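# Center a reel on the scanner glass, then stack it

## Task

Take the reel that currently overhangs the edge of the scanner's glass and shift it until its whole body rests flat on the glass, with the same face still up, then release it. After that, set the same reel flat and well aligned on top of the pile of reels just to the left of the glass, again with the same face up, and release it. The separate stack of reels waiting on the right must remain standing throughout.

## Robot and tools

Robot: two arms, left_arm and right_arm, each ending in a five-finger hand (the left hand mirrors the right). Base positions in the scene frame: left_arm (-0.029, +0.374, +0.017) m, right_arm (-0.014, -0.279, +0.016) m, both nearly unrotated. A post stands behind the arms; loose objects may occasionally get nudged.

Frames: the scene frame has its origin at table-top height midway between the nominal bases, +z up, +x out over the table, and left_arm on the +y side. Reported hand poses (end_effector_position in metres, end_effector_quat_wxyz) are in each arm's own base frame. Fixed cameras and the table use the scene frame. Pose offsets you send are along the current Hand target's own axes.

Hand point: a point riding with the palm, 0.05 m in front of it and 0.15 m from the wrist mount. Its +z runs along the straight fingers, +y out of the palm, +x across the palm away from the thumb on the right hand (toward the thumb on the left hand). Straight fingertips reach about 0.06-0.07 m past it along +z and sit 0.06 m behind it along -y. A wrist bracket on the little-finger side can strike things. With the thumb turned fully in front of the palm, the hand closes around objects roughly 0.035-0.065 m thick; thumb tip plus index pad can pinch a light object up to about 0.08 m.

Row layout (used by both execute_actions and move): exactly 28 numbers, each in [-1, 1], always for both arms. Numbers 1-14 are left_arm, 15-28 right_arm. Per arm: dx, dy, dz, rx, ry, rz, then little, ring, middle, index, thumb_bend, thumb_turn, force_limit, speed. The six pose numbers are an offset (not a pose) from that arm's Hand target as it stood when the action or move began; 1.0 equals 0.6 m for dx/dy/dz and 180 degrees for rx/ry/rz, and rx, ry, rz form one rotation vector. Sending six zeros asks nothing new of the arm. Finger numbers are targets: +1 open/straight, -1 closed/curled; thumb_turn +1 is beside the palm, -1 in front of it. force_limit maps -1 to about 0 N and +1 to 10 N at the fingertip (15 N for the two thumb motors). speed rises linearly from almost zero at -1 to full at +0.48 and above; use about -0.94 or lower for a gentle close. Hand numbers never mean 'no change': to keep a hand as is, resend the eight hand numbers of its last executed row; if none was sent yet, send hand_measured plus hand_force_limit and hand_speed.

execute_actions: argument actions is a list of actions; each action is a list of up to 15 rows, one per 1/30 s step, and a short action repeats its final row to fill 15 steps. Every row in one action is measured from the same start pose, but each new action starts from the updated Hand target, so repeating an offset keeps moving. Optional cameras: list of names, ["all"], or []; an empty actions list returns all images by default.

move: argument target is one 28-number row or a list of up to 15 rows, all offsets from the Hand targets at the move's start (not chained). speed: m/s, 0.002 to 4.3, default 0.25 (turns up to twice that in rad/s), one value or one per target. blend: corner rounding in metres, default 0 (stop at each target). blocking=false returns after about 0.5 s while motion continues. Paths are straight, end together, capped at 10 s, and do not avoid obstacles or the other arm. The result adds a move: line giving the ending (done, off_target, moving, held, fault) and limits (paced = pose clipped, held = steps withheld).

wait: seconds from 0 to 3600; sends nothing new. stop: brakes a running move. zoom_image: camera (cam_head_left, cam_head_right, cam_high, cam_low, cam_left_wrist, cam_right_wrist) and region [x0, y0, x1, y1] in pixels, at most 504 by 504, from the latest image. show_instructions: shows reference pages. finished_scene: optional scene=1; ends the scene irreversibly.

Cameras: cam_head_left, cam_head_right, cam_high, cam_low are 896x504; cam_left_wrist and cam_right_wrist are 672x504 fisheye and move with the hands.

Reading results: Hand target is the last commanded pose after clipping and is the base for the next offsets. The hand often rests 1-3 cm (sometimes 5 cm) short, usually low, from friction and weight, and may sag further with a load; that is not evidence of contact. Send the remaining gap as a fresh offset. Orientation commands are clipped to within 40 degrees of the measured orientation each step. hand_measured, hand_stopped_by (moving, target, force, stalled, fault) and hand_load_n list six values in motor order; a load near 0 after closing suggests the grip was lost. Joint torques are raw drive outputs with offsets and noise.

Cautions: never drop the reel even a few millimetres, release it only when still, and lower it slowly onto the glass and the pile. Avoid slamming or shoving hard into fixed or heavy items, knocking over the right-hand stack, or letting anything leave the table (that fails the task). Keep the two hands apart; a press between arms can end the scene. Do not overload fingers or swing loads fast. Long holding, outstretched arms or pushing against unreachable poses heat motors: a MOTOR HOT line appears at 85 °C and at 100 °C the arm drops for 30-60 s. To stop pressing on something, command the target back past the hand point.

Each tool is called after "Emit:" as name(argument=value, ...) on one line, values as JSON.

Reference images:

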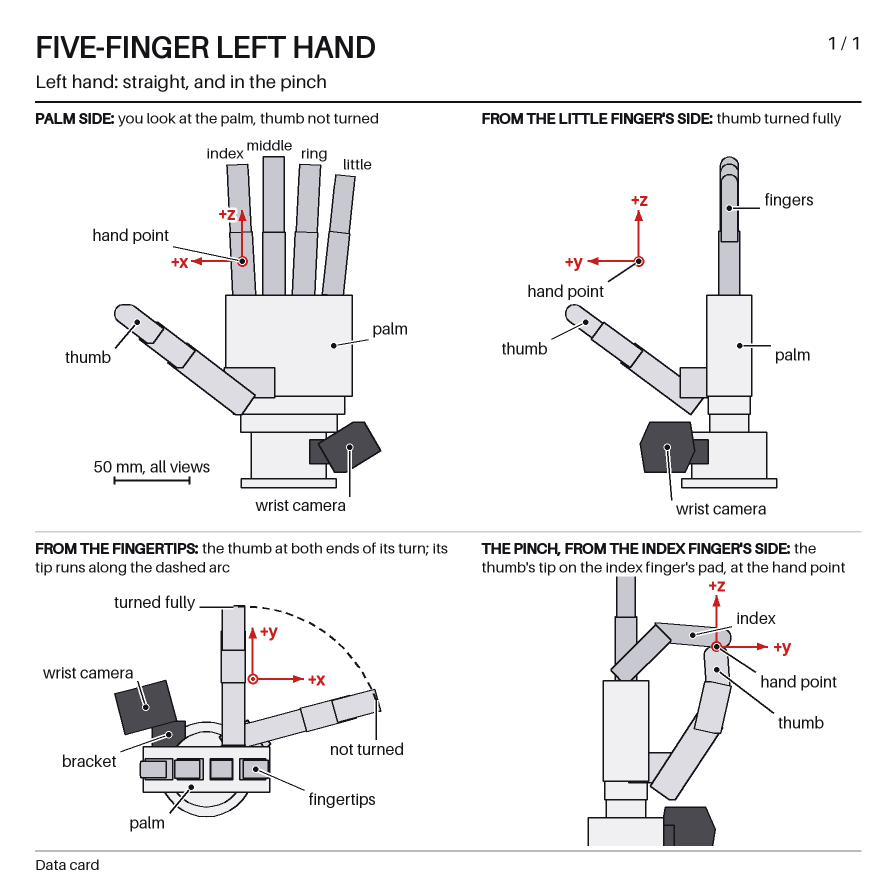

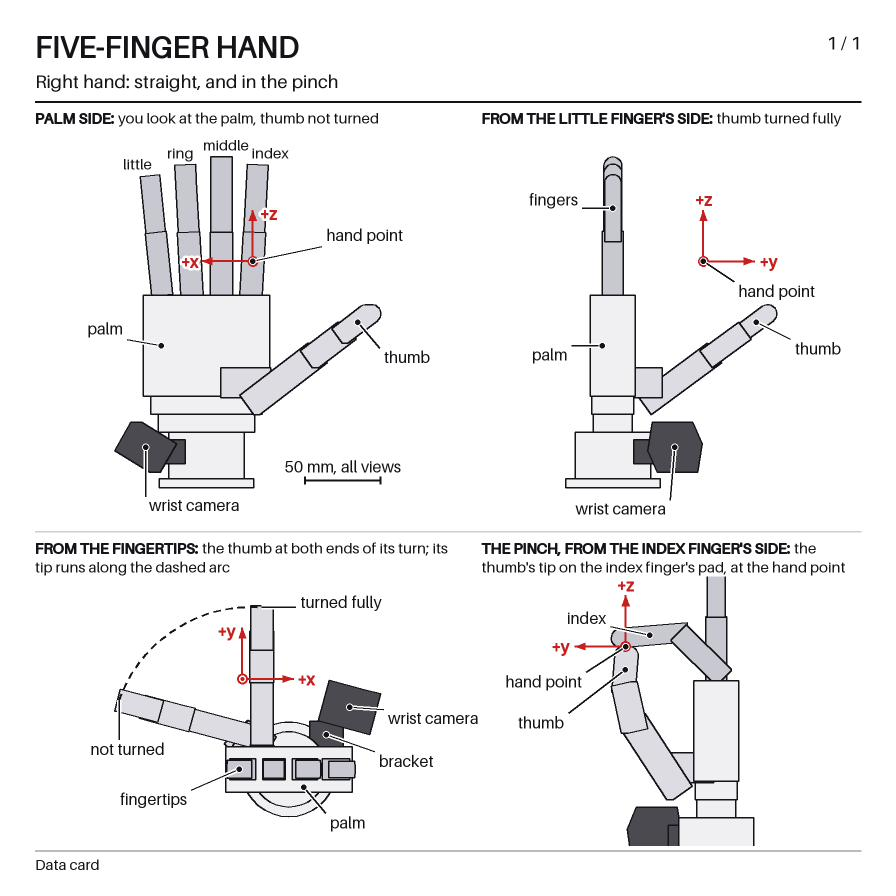

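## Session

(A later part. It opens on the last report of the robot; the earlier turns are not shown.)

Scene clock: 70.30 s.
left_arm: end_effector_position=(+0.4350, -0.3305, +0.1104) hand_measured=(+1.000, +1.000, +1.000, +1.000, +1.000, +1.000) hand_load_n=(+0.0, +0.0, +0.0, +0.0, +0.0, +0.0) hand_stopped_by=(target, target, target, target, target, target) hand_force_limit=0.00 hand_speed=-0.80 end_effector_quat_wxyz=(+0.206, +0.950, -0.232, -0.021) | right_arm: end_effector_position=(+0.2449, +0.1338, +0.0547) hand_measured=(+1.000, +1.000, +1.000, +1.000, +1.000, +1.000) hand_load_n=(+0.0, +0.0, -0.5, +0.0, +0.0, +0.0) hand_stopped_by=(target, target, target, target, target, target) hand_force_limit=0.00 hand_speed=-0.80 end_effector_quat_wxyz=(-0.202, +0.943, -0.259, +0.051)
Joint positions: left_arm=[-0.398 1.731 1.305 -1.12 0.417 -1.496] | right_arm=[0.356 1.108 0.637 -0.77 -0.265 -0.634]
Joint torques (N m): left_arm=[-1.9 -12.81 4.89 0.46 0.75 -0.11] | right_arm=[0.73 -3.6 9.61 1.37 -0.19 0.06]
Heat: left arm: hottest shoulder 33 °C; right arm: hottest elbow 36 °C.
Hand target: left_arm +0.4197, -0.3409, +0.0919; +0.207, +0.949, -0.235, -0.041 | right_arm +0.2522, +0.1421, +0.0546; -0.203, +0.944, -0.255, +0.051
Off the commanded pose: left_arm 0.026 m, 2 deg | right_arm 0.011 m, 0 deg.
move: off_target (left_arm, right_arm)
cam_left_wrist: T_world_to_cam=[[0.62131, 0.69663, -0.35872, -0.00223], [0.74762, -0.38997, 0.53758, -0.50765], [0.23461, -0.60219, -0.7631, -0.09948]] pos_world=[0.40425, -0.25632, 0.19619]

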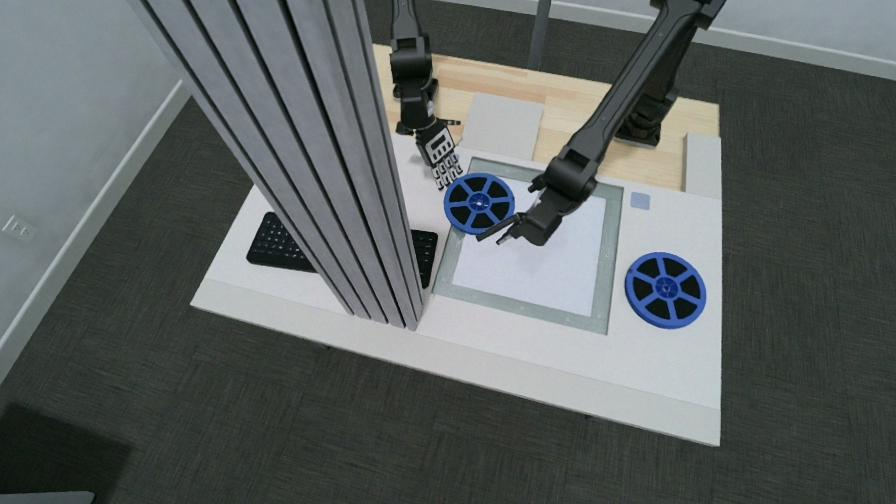

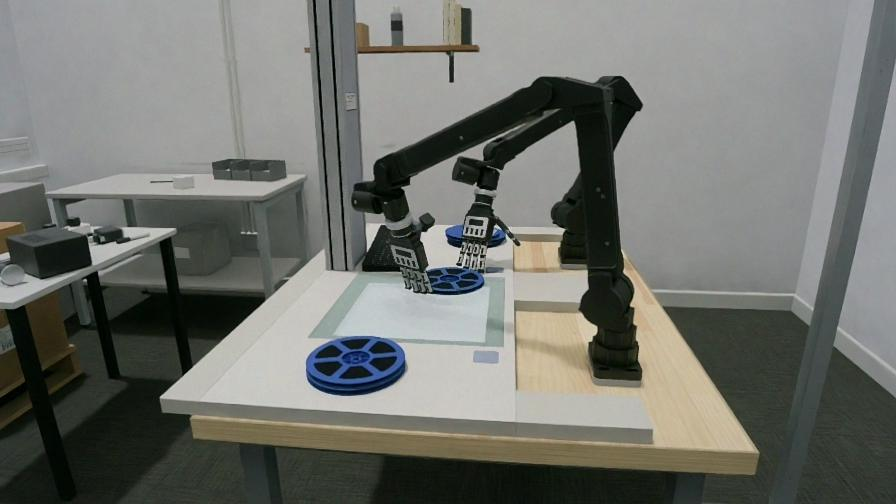

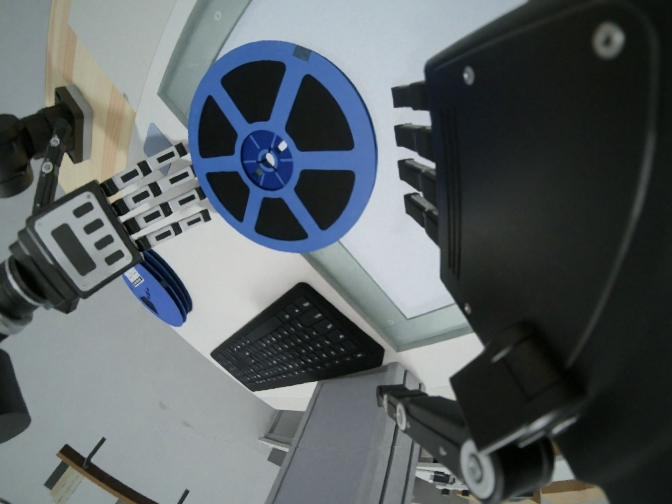

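Emit:
move(target=[-0.0042,0.0191,0.0085,0,0,0,1,1,1,1,1,1,0,-0.8,0,-0.0075,0.003,0,0,0,1,1,1,1,1,1,0,-0.8], speed=0.04, cameras=["cam_high","cam_left_wrist"])

Emit:
zoom_image(camera="cam_high", region=[410, 130, 550, 260])

Emit:
zoom_image(camera="cam_left_wrist", region=[150, 20, 470, 280])

Scene clock: 71.63 s.
left_arm: end_effector_position=(+0.4264, -0.3436, +0.1108) hand_measured=(+1.000, +1.000, +1.000, +1.000, +1.000, +1.000) hand_load_n=(+0.0, +0.0, +0.0, +0.0, -0.5, +0.0) hand_stopped_by=(target, target, target, target, target, target) hand_force_limit=0.00 hand_speed=-0.80 end_effector_quat_wxyz=(+0.206, +0.949, -0.237, -0.018) | right_arm: end_effector_position=(+0.2461, +0.1362, +0.0551) hand_measured=(+1.000, +1.000, +1.000, +1.000, +1.000, +1.000) hand_load_n=(+0.0, +0.0, -3.5, +0.0, +0.0, +0.0) hand_stopped_by=(target, target, target, target, target, target) hand_force_limit=0.00 hand_speed=-0.80 end_effector_quat_wxyz=(-0.201, +0.943, -0.261, +0.051)
Joint positions: left_arm=[-0.429 1.721 1.294 -1.1 0.414 -1.52] | right_arm=[0.364 1.114 0.642 -0.768 -0.261 -0.624]
Joint torques (N m): left_arm=[-1.44 -12.75 4.82 0.27 0.88 -0.15] | right_arm=[0.91 -3.31 9.87 1.48 -0.23 0.09]
Heat: left arm: hottest shoulder 33 °C; right arm: hottest elbow 36 °C.
Hand target: left_arm +0.4116, -0.3510, +0.0921; +0.207, +0.949, -0.235, -0.041 | right_arm +0.2546, +0.1463, +0.0548; -0.203, +0.944, -0.255, +0.051
Off the commanded pose: left_arm 0.025 m, 3 deg | right_arm 0.013 m, 1 deg.
move: off_target (left_arm, right_arm)
cam_left_wrist: T_world_to_cam=[[0.63036, 0.69085, -0.35408, 0.00594], [0.73973, -0.39619, 0.5439, -0.50594], [0.23547, -0.60478, -0.76079, -0.10659]] pos_world=[0.39562, -0.26902, 0.19619]

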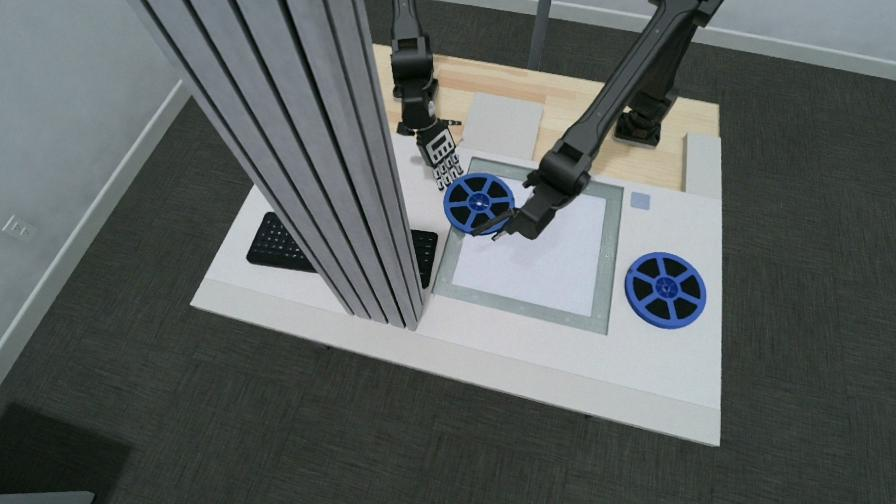

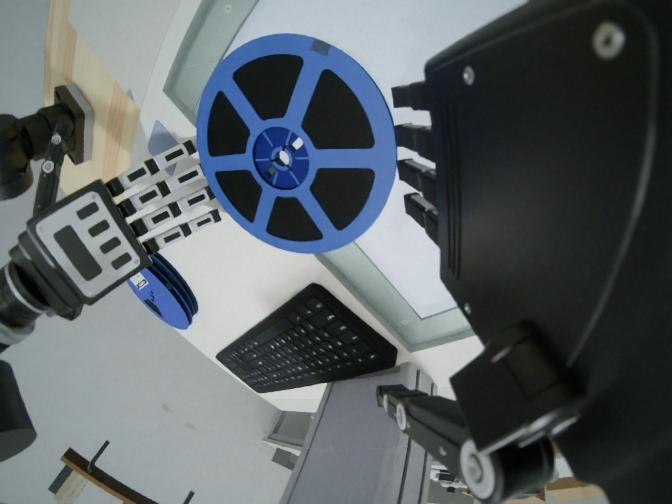

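Scaled by 3.600 from the camera's image (finer frame: 1280x720).

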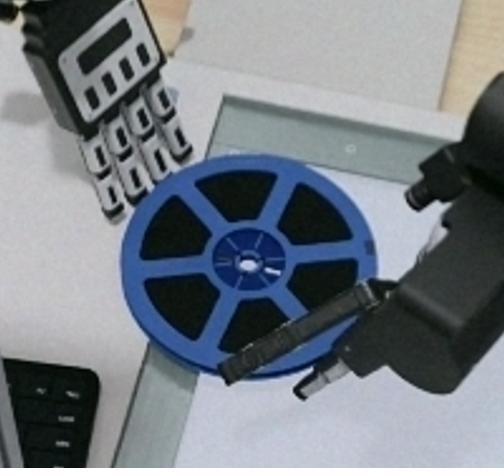

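Scaled by 1.575 from the camera's image (finer frame: 960x720).

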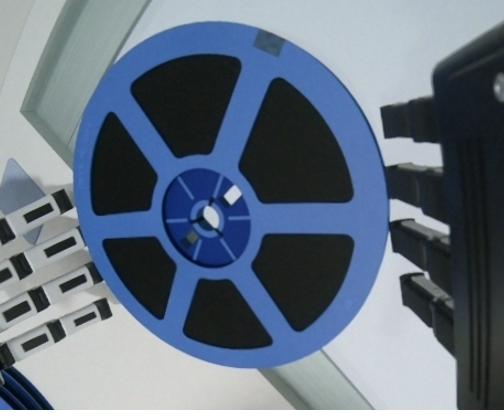

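Emit:
move(target=[0,-0.0143,0.0155,0,0,0,1,1,1,1,1,1,0,-0.8,0,0,0,0,0,0,1,1,1,1,1,1,0,-0.8], speed=0.04)

Emit:
execute_actions(actions=[[[0,0,0,0,0,0,1,1,1,1,1,1,0,-0.8,0,0,0,0,0,0,1,1,1,1,1,1,0,-0.8]]], cameras=["cam_left_wrist","cam_low"])

Emit:
zoom_image(camera="cam_left_wrist", region=[150, 20, 470, 280])

Emit:
zoom_image(camera="cam_low", region=[390, 230, 510, 300])

Scene clock: 73.03 s.
left_arm: end_effector_position=(+0.4259, -0.3431, +0.1099) hand_measured=(+1.000, +1.000, +1.000, +1.000, +1.000, +1.000) hand_load_n=(+0.0, +0.0, +0.0, +0.0, -0.5, +0.0) hand_stopped_by=(target, target, target, target, target, target) hand_force_limit=0.00 hand_speed=-0.80 end_effector_quat_wxyz=(+0.206, +0.949, -0.237, -0.015) | right_arm: end_effector_position=(+0.2460, +0.1362, +0.0551) hand_measured=(+1.000, +1.000, +1.000, +1.000, +1.000, +1.000) hand_load_n=(+0.0, +0.0, -3.0, +0.0, +0.0, +0.0) hand_stopped_by=(target, target, target, target, target, target) hand_force_limit=0.00 hand_speed=-0.80 end_effector_quat_wxyz=(-0.201, +0.943, -0.261, +0.051)
Joint positions: left_arm=[-0.429 1.717 1.285 -1.089 0.414 -1.52] | right_arm=[0.364 1.114 0.642 -0.768 -0.261 -0.624]
Joint torques (N m): left_arm=[-0.5 -11.28 4.41 0.7 0.9 -0.07] | right_arm=[1.03 -3.37 9.85 1.51 -0.23 0.09]
Heat: left arm: hottest shoulder 33 °C; right arm: hottest elbow 36 °C.
Hand target: left_arm +0.4136, -0.3475, +0.0800; +0.207, +0.949, -0.236, -0.041 | right_arm +0.2546, +0.1463, +0.0548; -0.203, +0.944, -0.255, +0.051
Off the commanded pose: left_arm 0.033 m, 3 deg | right_arm 0.013 m, 1 deg.
move: off_target (left_arm)

Scene clock: 73.73 s.
left_arm: end_effector_position=(+0.4260, -0.3429, +0.1099) hand_measured=(+1.000, +1.000, +1.000, +1.000, +1.000, +1.000) hand_load_n=(+0.0, +0.0, +0.0, +0.0, +0.0, +0.0) hand_stopped_by=(target, target, target, target, target, target) hand_force_limit=0.00 hand_speed=-0.80 end_effector_quat_wxyz=(+0.206, +0.949, -0.237, -0.015) | right_arm: end_effector_position=(+0.2460, +0.1362, +0.0551) hand_measured=(+1.000, +1.000, +1.000, +1.000, +1.000, +1.000) hand_load_n=(+0.0, +0.0, -3.0, +0.0, +0.0, -0.5) hand_stopped_by=(target, target, target, target, target, target) hand_force_limit=0.00 hand_speed=-0.80 end_effector_quat_wxyz=(-0.201, +0.943, -0.261, +0.051)
Joint positions: left_arm=[-0.428 1.717 1.285 -1.089 0.414 -1.52] | right_arm=[0.364 1.114 0.642 -0.768 -0.261 -0.624]
Joint torques (N m): left_arm=[-0.73 -11.28 4.49 0.75 0.89 -0.07] | right_arm=[0.85 -3.43 9.85 1.48 -0.24 0.09]
Heat: left arm: hottest shoulder 33 °C; right arm: hottest elbow 36 °C.
Hand target: left_arm +0.4138, -0.3474, +0.0800; +0.207, +0.949, -0.235, -0.041 | right_arm +0.2546, +0.1463, +0.0548; -0.203, +0.944, -0.255, +0.051
Off the commanded pose: left_arm 0.033 m, 3 deg | right_arm 0.013 m, 1 deg.
Step readings (end_effector_position of left_arm | right_arm):
0: (+0.4259, -0.3431, +0.1099) | (+0.2460, +0.1362, +0.0551)
1: (+0.4260, -0.3429, +0.1099) | (+0.2460, +0.1362, +0.0551)
2: (+0.4260, -0.3429, +0.1099) | (+0.2460, +0.1362, +0.0551)
4: (+0.4260, -0.3429, +0.1099) | (+0.2460, +0.1362, +0.0551)
8: (+0.4260, -0.3429, +0.1099) | (+0.2460, +0.1362, +0.0551)
15: (+0.4260, -0.3429, +0.1099) | (+0.2460, +0.1362, +0.0551)
cam_left_wrist: T_world_to_cam=[[0.63162, 0.69061, -0.35231, 0.00469], [0.73702, -0.39387, 0.54924, -0.50357], [0.24055, -0.60657, -0.75777, -0.10985]] pos_world=[0.3946, -0.26821, 0.19499]
Images, in order (width x height): cam_low 896x504, cam_left_wrist 672x504.

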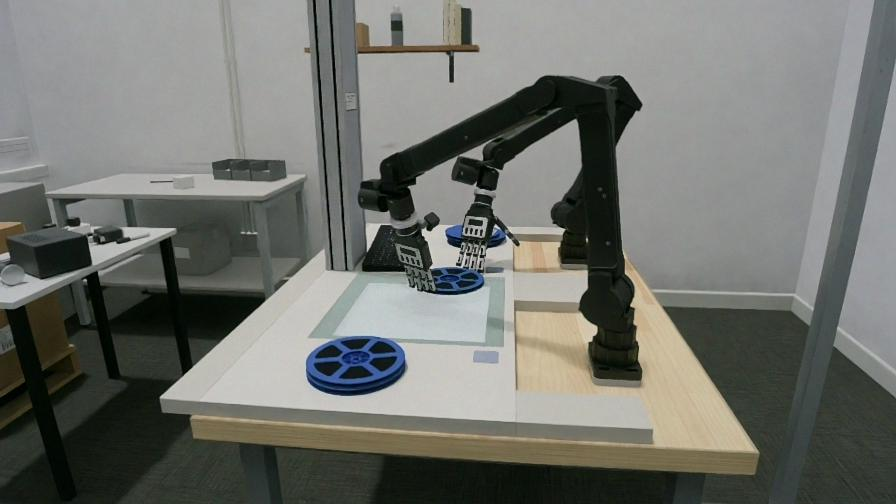

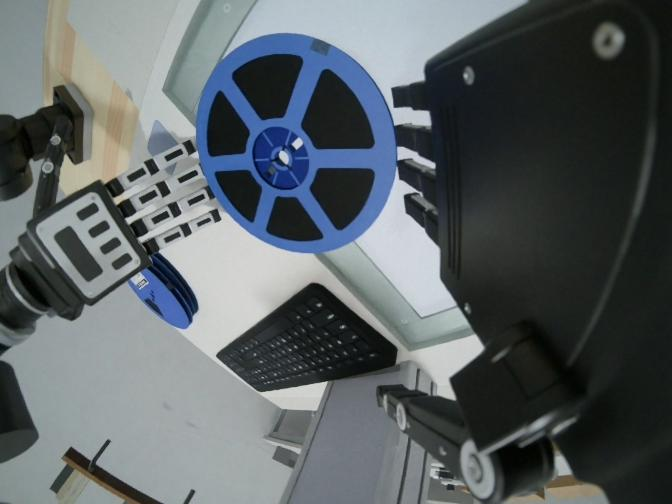

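Scaled by 1.575 from the camera's image (finer frame: 960x720).

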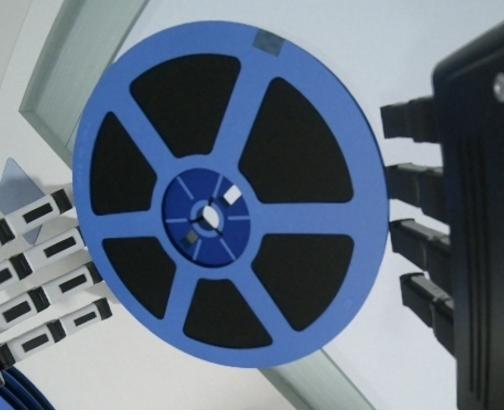

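Scaled by 4.200 from the camera's image (finer frame: 1280x720).

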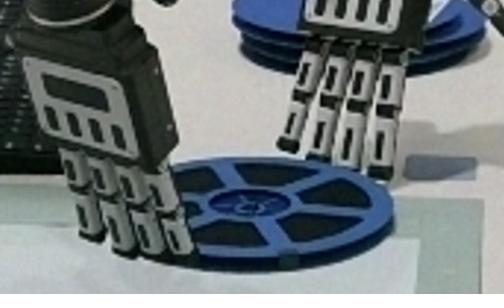

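Emit:
move(target=[-0.0003,0.032,-0.004,0,0,0,1,1,1,1,1,1,0,-0.8,0,-0.0247,0.0106,0,0,0,1,1,1,1,1,1,0,-0.8], speed=0.04, cameras=["cam_high","cam_low","cam_left_wrist"])

Emit:
zoom_image(camera="cam_high", region=[410, 130, 550, 260])

Emit:
zoom_image(camera="cam_left_wrist", region=[150, 20, 470, 280])

Emit:
zoom_image(camera="cam_low", region=[390, 230, 510, 300])

Scene clock: 77.30 s.
left_arm: end_effector_position=(+0.4273, -0.3432, +0.1095) hand_measured=(+1.000, +1.000, +1.000, +1.000, +1.000, +1.000) hand_load_n=(+0.0, +0.5, +0.0, +0.0, +0.0, +0.0) hand_stopped_by=(target, target, target, target, target, target) hand_force_limit=0.00 hand_speed=-0.80 end_effector_quat_wxyz=(+0.201, +0.953, -0.228, -0.015) | right_arm: end_effector_position=(+0.2482, +0.1415, +0.0574) hand_measured=(+1.000, +1.000, +1.000, +1.000, +1.000, +1.000) hand_load_n=(+0.0, -1.5, -10.0, +0.0, -0.5, +0.0) hand_stopped_by=(target, target, target, target, target, target) hand_force_limit=0.00 hand_speed=-0.80 end_effector_quat_wxyz=(-0.193, +0.943, -0.267, +0.049)
Joint positions: left_arm=[-0.432 1.715 1.285 -1.088 0.403 -1.544] | right_arm=[0.385 1.131 0.662 -0.779 -0.242 -0.595]
Joint torques (N m): left_arm=[-3.14 -12.63 4.93 0.42 1.31 -0.19] | right_arm=[1.79 -2.37 10.4 2.37 -0.53 0.11]
Heat: left arm: hottest shoulder 33 °C; right arm: hottest elbow 36 °C.
Hand target: left_arm +0.4058, -0.3619, +0.0900; +0.207, +0.949, -0.235, -0.041 | right_arm +0.2628, +0.1603, +0.0551; -0.203, +0.944, -0.255, +0.051
Off the commanded pose: left_arm 0.034 m, 3 deg | right_arm 0.024 m, 2 deg.
move: off_target (left_arm, right_arm)
cam_left_wrist: T_world_to_cam=[[0.61818, 0.70619, -0.34517, 0.01424], [0.74512, -0.38665, 0.54341, -0.50468], [0.25029, -0.59312, -0.76522, -0.10934]] pos_world=[0.39461, -0.27004, 0.19549]

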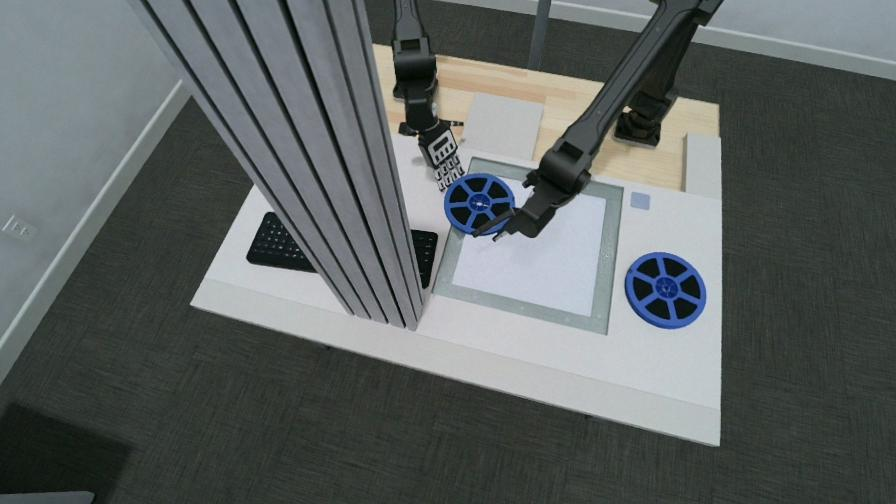

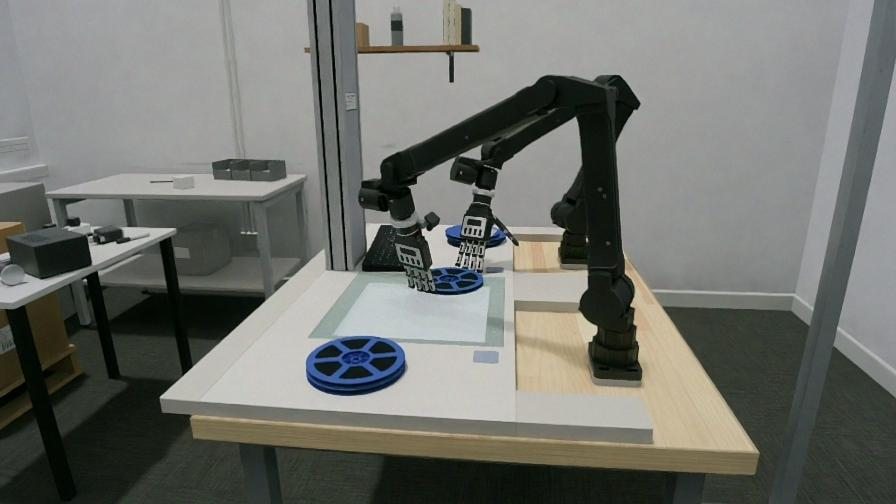

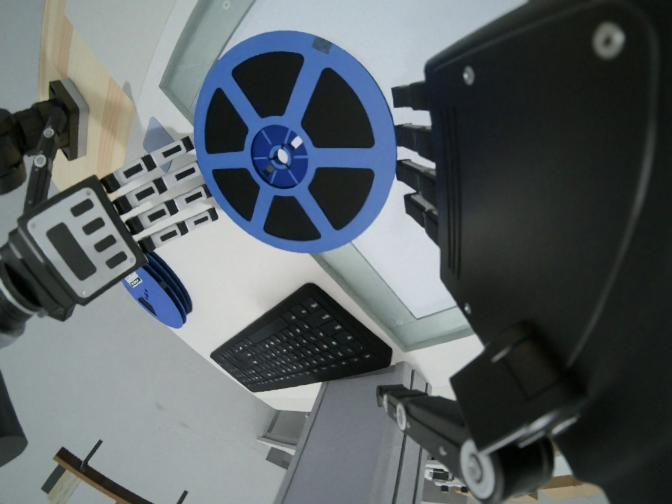

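Scaled by 3.600 from the camera's image (finer frame: 1280x720).

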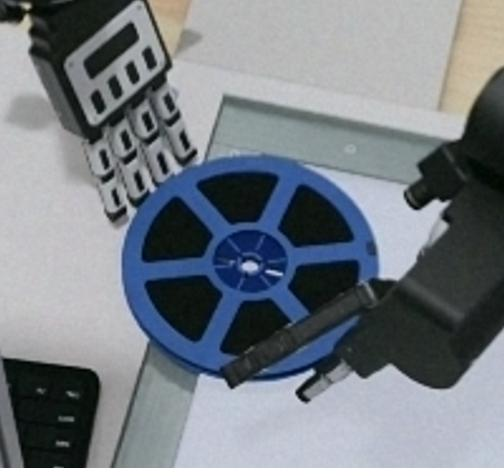

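Scaled by 1.575 from the camera's image (finer frame: 960x720).

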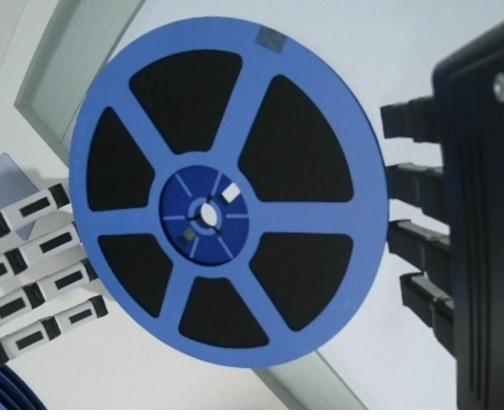

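Scaled by 4.200 from the camera's image (finer frame: 1280x720).

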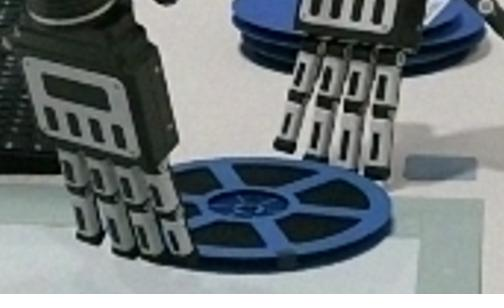

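Emit:
move(target=[0.001,0.0204,-0.0457,0,0,0,1,1,1,1,1,1,0,-0.8,-0.0005,-0.0023,-0.0225,0,0,0,1,1,1,1,1,1,0,-0.8], speed=0.05)

Scene clock: 79.33 s.
left_arm: end_effector_position=(+0.4195, -0.3397, +0.1097) hand_measured=(+1.000, +1.000, +1.000, +1.000, +1.000, +1.000) hand_load_n=(+0.0, +0.5, +0.0, +0.0, +0.0, +0.0) hand_stopped_by=(target, target, target, target, target, target) hand_force_limit=0.00 hand_speed=-0.80 end_effector_quat_wxyz=(+0.195, +0.954, -0.225, -0.030) | right_arm: end_effector_position=(+0.2473, +0.1405, +0.0585) hand_measured=(+1.000, +1.000, +1.000, +1.000, +1.000, +1.000) hand_load_n=(+0.0, +0.0, -4.5, +0.0, +0.0, +0.0) hand_stopped_by=(target, target, target, target, target, target) hand_force_limit=0.00 hand_speed=-0.80 end_effector_quat_wxyz=(-0.189, +0.943, -0.268, +0.048)
Joint positions: left_arm=[-0.434 1.71 1.285 -1.125 0.396 -1.546] | right_arm=[0.385 1.131 0.666 -0.79 -0.238 -0.595]
Joint torques (N m): left_arm=[-2.84 -14.51 7.77 -0.81 1.62 -0.16] | right_arm=[1.26 -4.54 11.3 1.14 -0.73 0.03]
Heat: left arm: hottest shoulder 33 °C; right arm: hottest elbow 36 °C.
Hand target: left_arm +0.4059, -0.3617, +0.1201; +0.207, +0.949, -0.235, -0.041 | right_arm +0.2605, +0.1567, +0.0680; -0.203, +0.944, -0.255, +0.051
Off the commanded pose: left_arm 0.028 m, 2 deg | right_arm 0.023 m, 2 deg.
move: off_target (left_arm, right_arm)

Emit:
move(target=[0.0003,0.0293,-0.0417,0,0,0,1,1,1,1,1,1,0,-0.8,-0.0012,-0.0197,-0.0459,0,0,0,1,1,1,1,1,1,0,-0.8], speed=0.05, cameras=["cam_high","cam_low","cam_left_wrist"])

Emit:
zoom_image(camera="cam_low", region=[390, 230, 510, 300])

Scene clock: 80.87 s.
left_arm: end_effector_position=(+0.3997, -0.3469, +0.1283) hand_measured=(+1.000, +1.000, +1.000, +1.000, +1.000, +1.000) hand_load_n=(+0.0, +0.0, +0.0, +0.0, +0.0, +0.0) hand_stopped_by=(target, target, target, target, target, target) hand_force_limit=0.00 hand_speed=-0.80 end_effector_quat_wxyz=(+0.193, +0.953, -0.228, -0.052) | right_arm: end_effector_position=(+0.2289, +0.1354, +0.0664) hand_measured=(+1.000, +1.000, +1.000, +1.000, +1.000, +1.000) hand_load_n=(+0.0, +0.0, -4.5, +0.0, +0.0, +0.0) hand_stopped_by=(target, target, target, target, target, target) hand_force_limit=0.00 hand_speed=-0.80 end_effector_quat_wxyz=(-0.166, +0.948, -0.270, +0.017)
Joint positions: left_arm=[-0.462 1.682 1.302 -1.207 0.403 -1.56] | right_arm=[0.393 1.126 0.687 -0.894 -0.239 -0.595]
Joint torques (N m): left_arm=[-1.73 -14.33 9.58 -0.47 1.39 -0.16] | right_arm=[0.5 -7.47 13.83 1.16 -0.73 0.04]
Heat: left arm: hottest shoulder 33 °C; right arm: hottest elbow 37 °C.
Hand target: left_arm +0.4027, -0.3668, +0.1501; +0.207, +0.949, -0.235, -0.041 | right_arm +0.2598, +0.1565, +0.0979; -0.203, +0.944, -0.255, +0.051
Off the commanded pose: left_arm 0.030 m, 2 deg | right_arm 0.049 m, 6 deg.
move: off_target (left_arm, right_arm)
cam_left_wrist: T_world_to_cam=[[0.60479, 0.70845, -0.36377, 0.04889], [0.77374, -0.41456, 0.47902, -0.50877], [0.18856, -0.57117, -0.79888, -0.05375]] pos_world=[0.37422, -0.27625, 0.21856]

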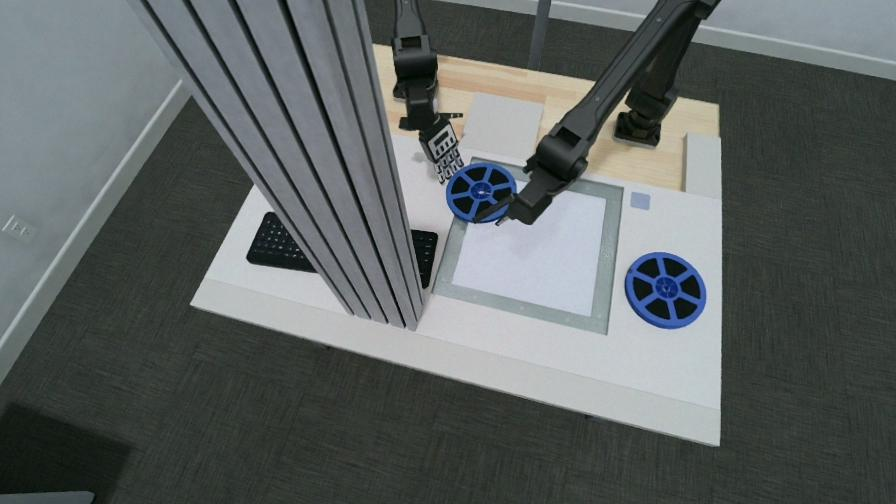

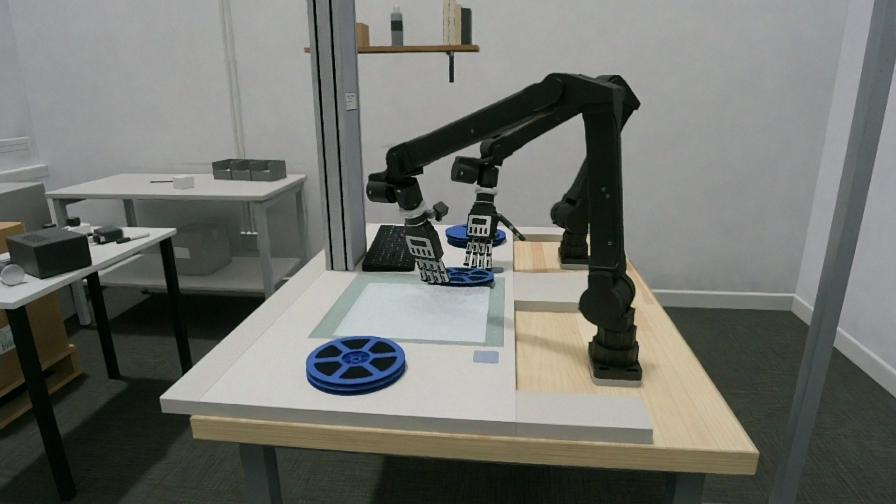

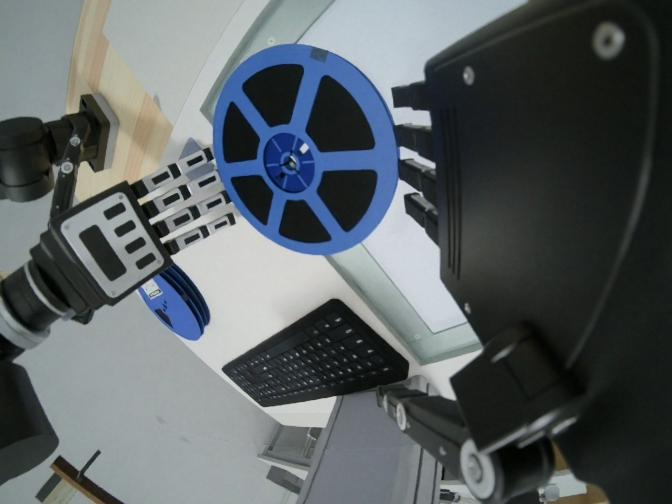

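Scaled by 4.200 from the camera's image (finer frame: 1280x720).

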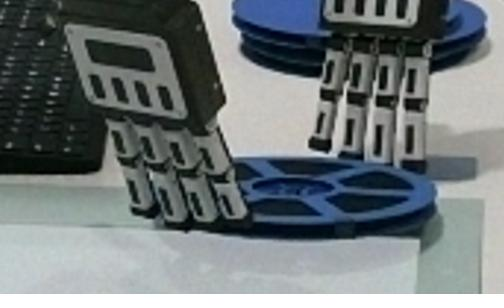

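Emit:
move(target=[0.01,0.0,0,0,0,0,1,1,1,1,1,1,0,-0.8,-0.0008,-0.0131,-0.0306,0,0,0,1,1,1,1,1,1,0,-0.8], speed=0.05, cameras=["cam_high","cam_low"])

Emit:
zoom_image(camera="cam_low", region=[390, 230, 510, 300])

Emit:
zoom_image(camera="cam_high", region=[410, 130, 550, 260])

Scene clock: 82.07 s.
left_arm: end_effector_position=(+0.4050, -0.3496, +0.1351) hand_measured=(+1.000, +1.000, +1.000, +1.000, +1.000, +1.000) hand_load_n=(+0.0, +0.5, +0.5, +0.0, -0.5, -0.5) hand_stopped_by=(target, target, target, target, target, target) hand_force_limit=0.00 hand_speed=-0.80 end_effector_quat_wxyz=(+0.195, +0.953, -0.229, -0.045) | right_arm: end_effector_position=(+0.2287, +0.1354, +0.0855) hand_measured=(+1.000, +1.000, +1.000, +1.000, +1.000, +1.000) hand_load_n=(+0.0, +0.0, -5.0, +0.0, -0.5, +0.0) hand_stopped_by=(target, target, target, target, target, target) hand_force_limit=0.00 hand_speed=-0.80 end_effector_quat_wxyz=(-0.166, +0.948, -0.270, +0.016)
Joint positions: left_arm=[-0.462 1.682 1.32 -1.21 0.403 -1.56] | right_arm=[0.393 1.102 0.725 -0.958 -0.239 -0.595]
Joint torques (N m): left_arm=[-1.67 -13.22 9.84 -0.54 1.37 -0.14] | right_arm=[0.5 -7.24 14.19 1.31 -0.72 0.04]
Heat: left arm: hottest shoulder 33 °C; right arm: hottest elbow 37 °C.
Hand target: left_arm +0.4080, -0.3695, +0.1502; +0.207, +0.949, -0.235, -0.041 | right_arm +0.2593, +0.1563, +0.1179; -0.203, +0.944, -0.255, +0.051
Off the commanded pose: left_arm 0.025 m, 2 deg | right_arm 0.049 m, 6 deg.
move: off_target (left_arm, right_arm)

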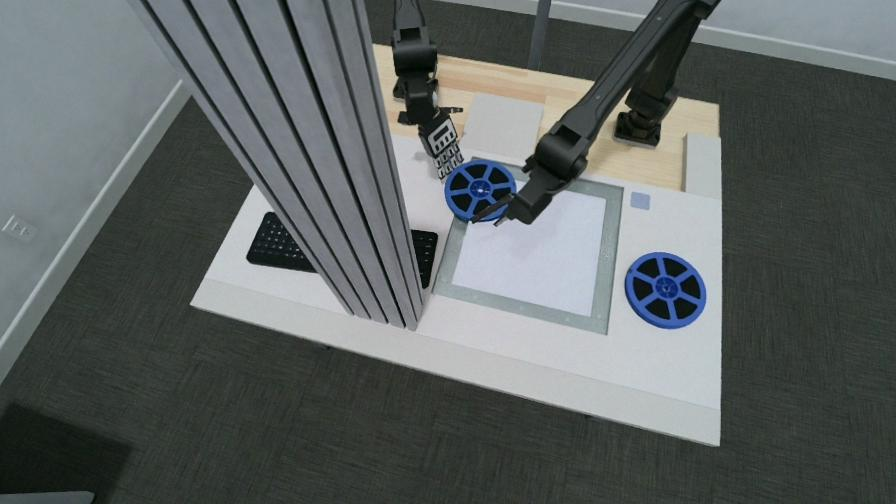

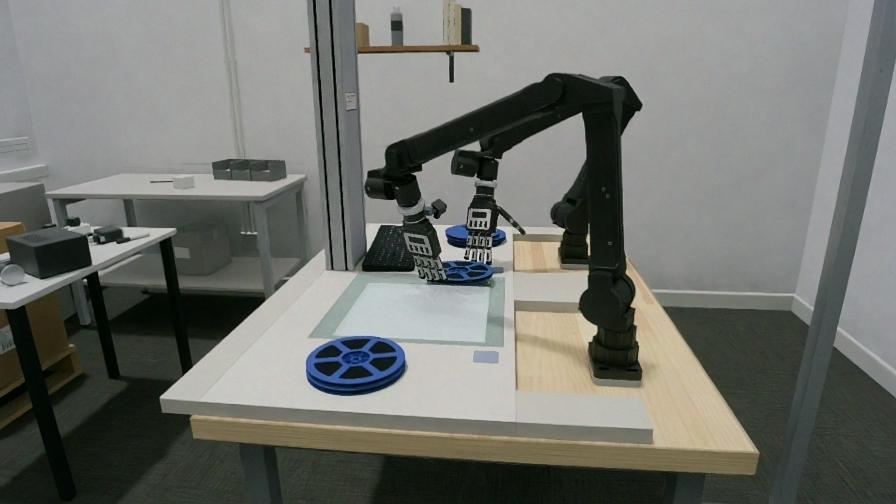

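Scaled by 4.200 from the camera's image (finer frame: 1280x720).

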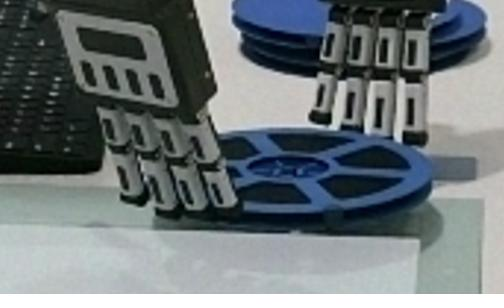

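Scaled by 3.600 from the camera's image (finer frame: 1280x720).

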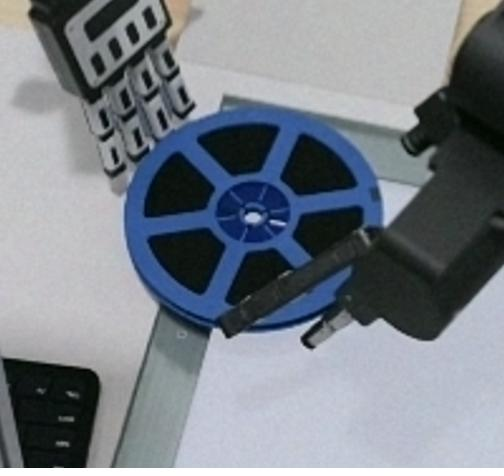

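Emit:
move(target=[-0.0032,-0.068,-0.0305,0,0,0,1,1,1,1,1,1,0,-0.8,-0.0042,-0.0683,0.0294,0,0,0,1,1,1,1,1,1,0,-0.8], speed=0.05, cameras=["cam_high","cam_low"])

Emit:
zoom_image(camera="cam_low", region=[390, 230, 510, 300])

Emit:
zoom_image(camera="cam_high", region=[410, 130, 550, 260])

Scene clock: 85.30 s.
left_arm: end_effector_position=(+0.4210, -0.3148, +0.1385) hand_measured=(+1.000, +1.000, +1.000, +1.000, +1.000, +1.000) hand_load_n=(+0.5, +0.5, +0.0, +0.0, +0.0, +0.0) hand_stopped_by=(target, target, target, target, target, target) hand_force_limit=0.00 hand_speed=-0.80 end_effector_quat_wxyz=(+0.194, +0.954, -0.224, -0.045) | right_arm: end_effector_position=(+0.2451, +0.1693, +0.0922) hand_measured=(+1.000, +1.000, +1.000, +1.000, +1.000, +1.000) hand_load_n=(+0.0, +0.0, -5.0, +0.0, +0.0, +0.0) hand_stopped_by=(target, target, target, target, target, target) hand_force_limit=0.00 hand_speed=-0.80 end_effector_quat_wxyz=(-0.163, +0.950, -0.266, +0.016)
Joint positions: left_arm=[-0.385 1.682 1.33 -1.251 0.399 -1.489] | right_arm=[0.477 1.18 0.801 -0.94 -0.215 -0.521]
Joint torques (N m): left_arm=[-0.56 -12.63 9.72 -0.55 1.5 0.09] | right_arm=[0.56 -6.83 14.17 2.14 -0.55 0.11]
Heat: left arm: hottest shoulder 33 °C; right arm: hottest elbow 38 °C.
Hand target: left_arm +0.4272, -0.3289, +0.1502; +0.207, +0.949, -0.235, -0.041 | right_arm +0.2796, +0.1962, +0.1186; -0.203, +0.944, -0.255, +0.051
Off the commanded pose: left_arm 0.019 m, 2 deg | right_arm 0.051 m, 6 deg.
move: off_target (left_arm, right_arm)

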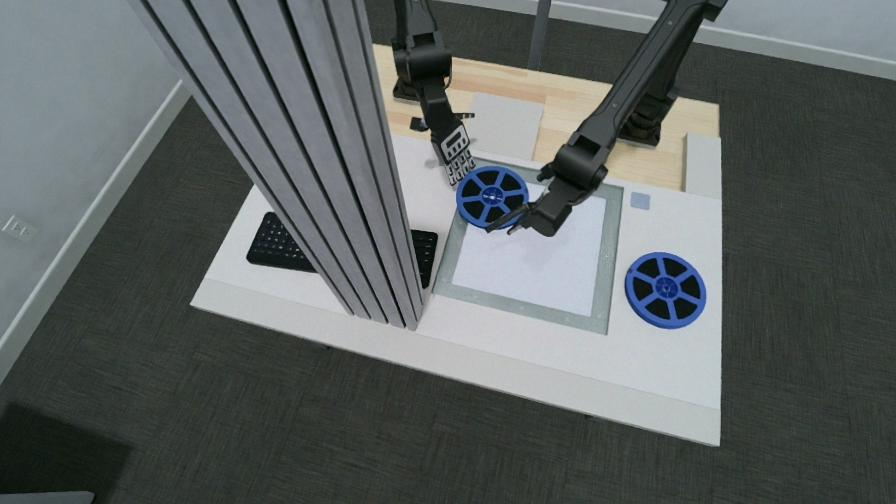

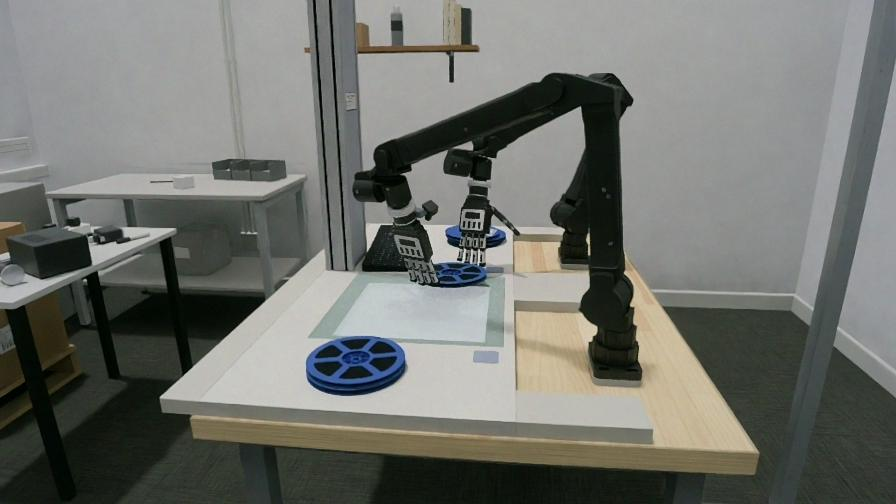

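Scaled by 4.200 from the camera's image (finer frame: 1280x720).

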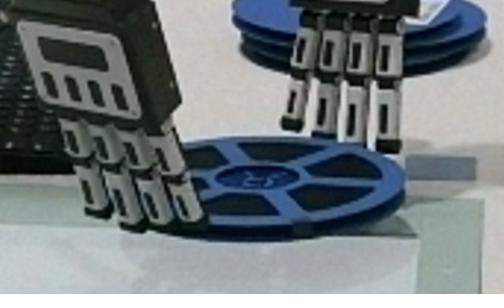

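Scaled by 3.600 from the camera's image (finer frame: 1280x720).

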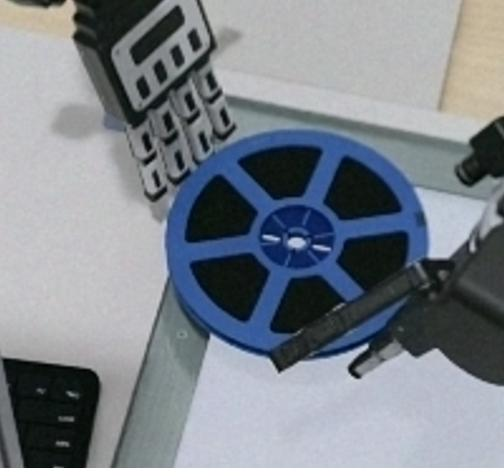

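Emit:
move(target=[-0.0251,-0.1352,-0.061,0,0,0,1,1,1,1,1,1,0,-0.8,-0.027,-0.1353,0.0587,0,0,0,1,1,1,1,1,1,0,-0.8], speed=0.06, cameras=["cam_high","cam_low","cam_left_wrist"])

Emit:
zoom_image(camera="cam_low", region=[390, 230, 510, 300])

Emit:
zoom_image(camera="cam_high", region=[440, 130, 580, 260])

Scene clock: 87.77 s.
left_arm: end_effector_position=(+0.4486, -0.2328, +0.1411) hand_measured=(+1.000, +1.000, +1.000, +1.000, +1.000, +1.000) hand_load_n=(+0.0, +0.5, +0.0, +0.0, +0.0, +0.0) hand_stopped_by=(target, target, target, target, target, target) hand_force_limit=0.00 hand_speed=-0.80 end_effector_quat_wxyz=(+0.198, +0.953, -0.225, -0.043) | right_arm: end_effector_position=(+0.2784, +0.2479, +0.0924) hand_measured=(+1.000, +1.000, +1.000, +1.000, +1.000, +1.000) hand_load_n=(+0.0, +0.0, -4.5, +0.0, +0.0, +0.0) hand_stopped_by=(target, target, target, target, target, target) hand_force_limit=0.00 hand_speed=-0.80 end_effector_quat_wxyz=(-0.158, +0.951, -0.264, +0.021)
Joint positions: left_arm=[-0.205 1.698 1.355 -1.33 0.396 -1.292] | right_arm=[0.627 1.368 0.965 -0.892 -0.163 -0.379]
Joint torques (N m): left_arm=[-0.62 -12.4 9.35 -0.92 1.18 0.09] | right_arm=[0.5 -9.23 14.28 2.19 -0.42 0.11]
Heat: left arm: hottest shoulder 33 °C; right arm: hottest elbow 38 °C.
Hand target: left_arm +0.4550, -0.2431, +0.1497; +0.207, +0.949, -0.235, -0.041 | right_arm +0.3099, +0.2809, +0.1198; -0.203, +0.944, -0.255, +0.051
Off the commanded pose: left_arm 0.015 m, 2 deg | right_arm 0.053 m, 6 deg.
move: off_target (left_arm, right_arm)
cam_left_wrist: T_world_to_cam=[[0.60317, 0.70947, -0.36447, -0.0557], [0.77061, -0.40047, 0.49576, -0.50303], [0.20577, -0.57989, -0.78828, 0.00125]] pos_world=[0.42098, -0.1612, 0.23007]

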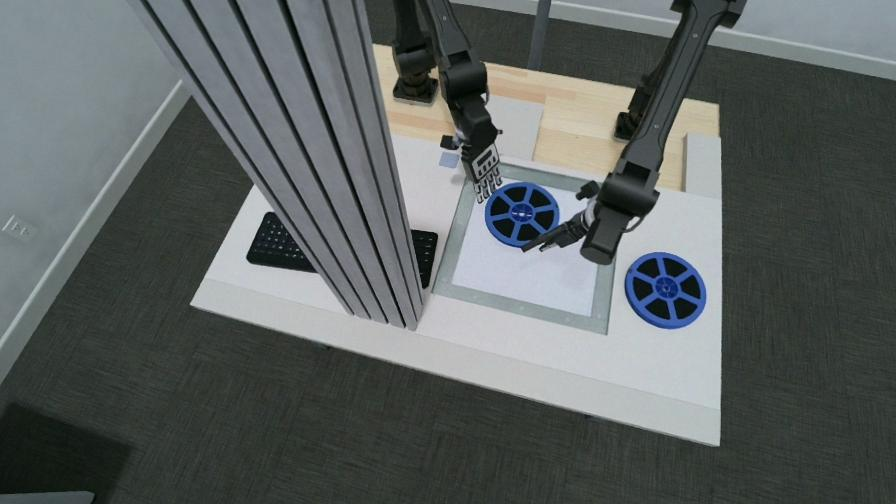

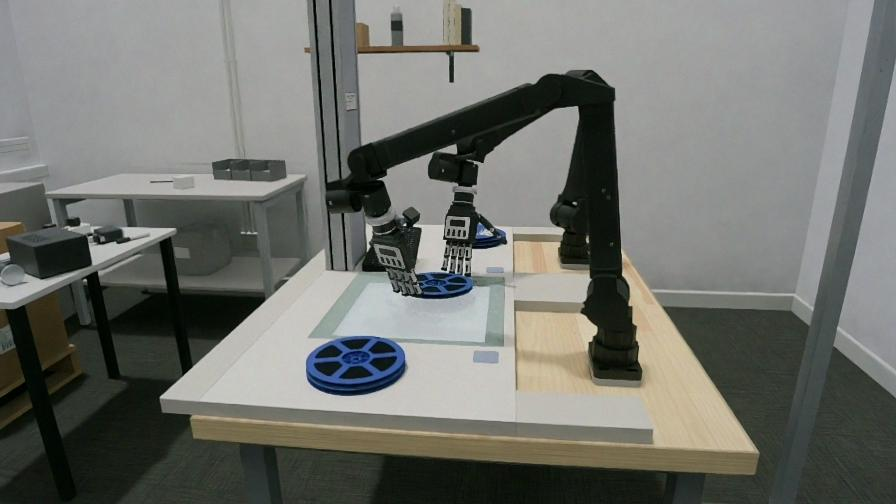

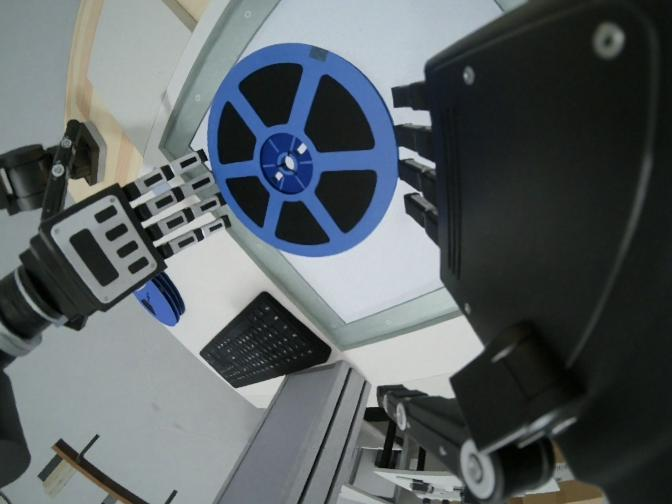

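Scaled by 4.200 from the camera's image (finer frame: 1280x720).

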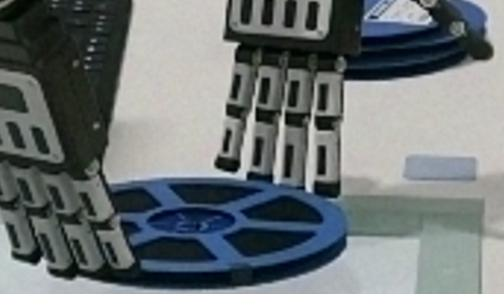

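Scaled by 3.600 from the camera's image (finer frame: 1280x720).

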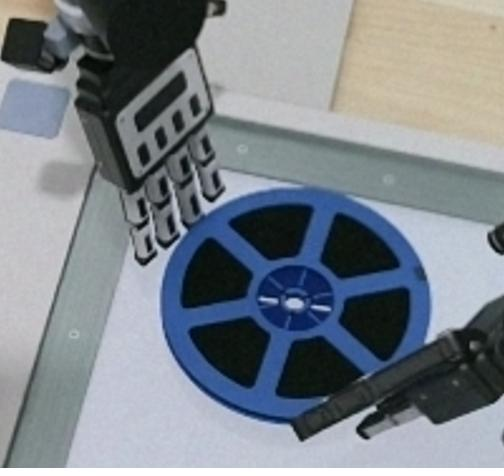

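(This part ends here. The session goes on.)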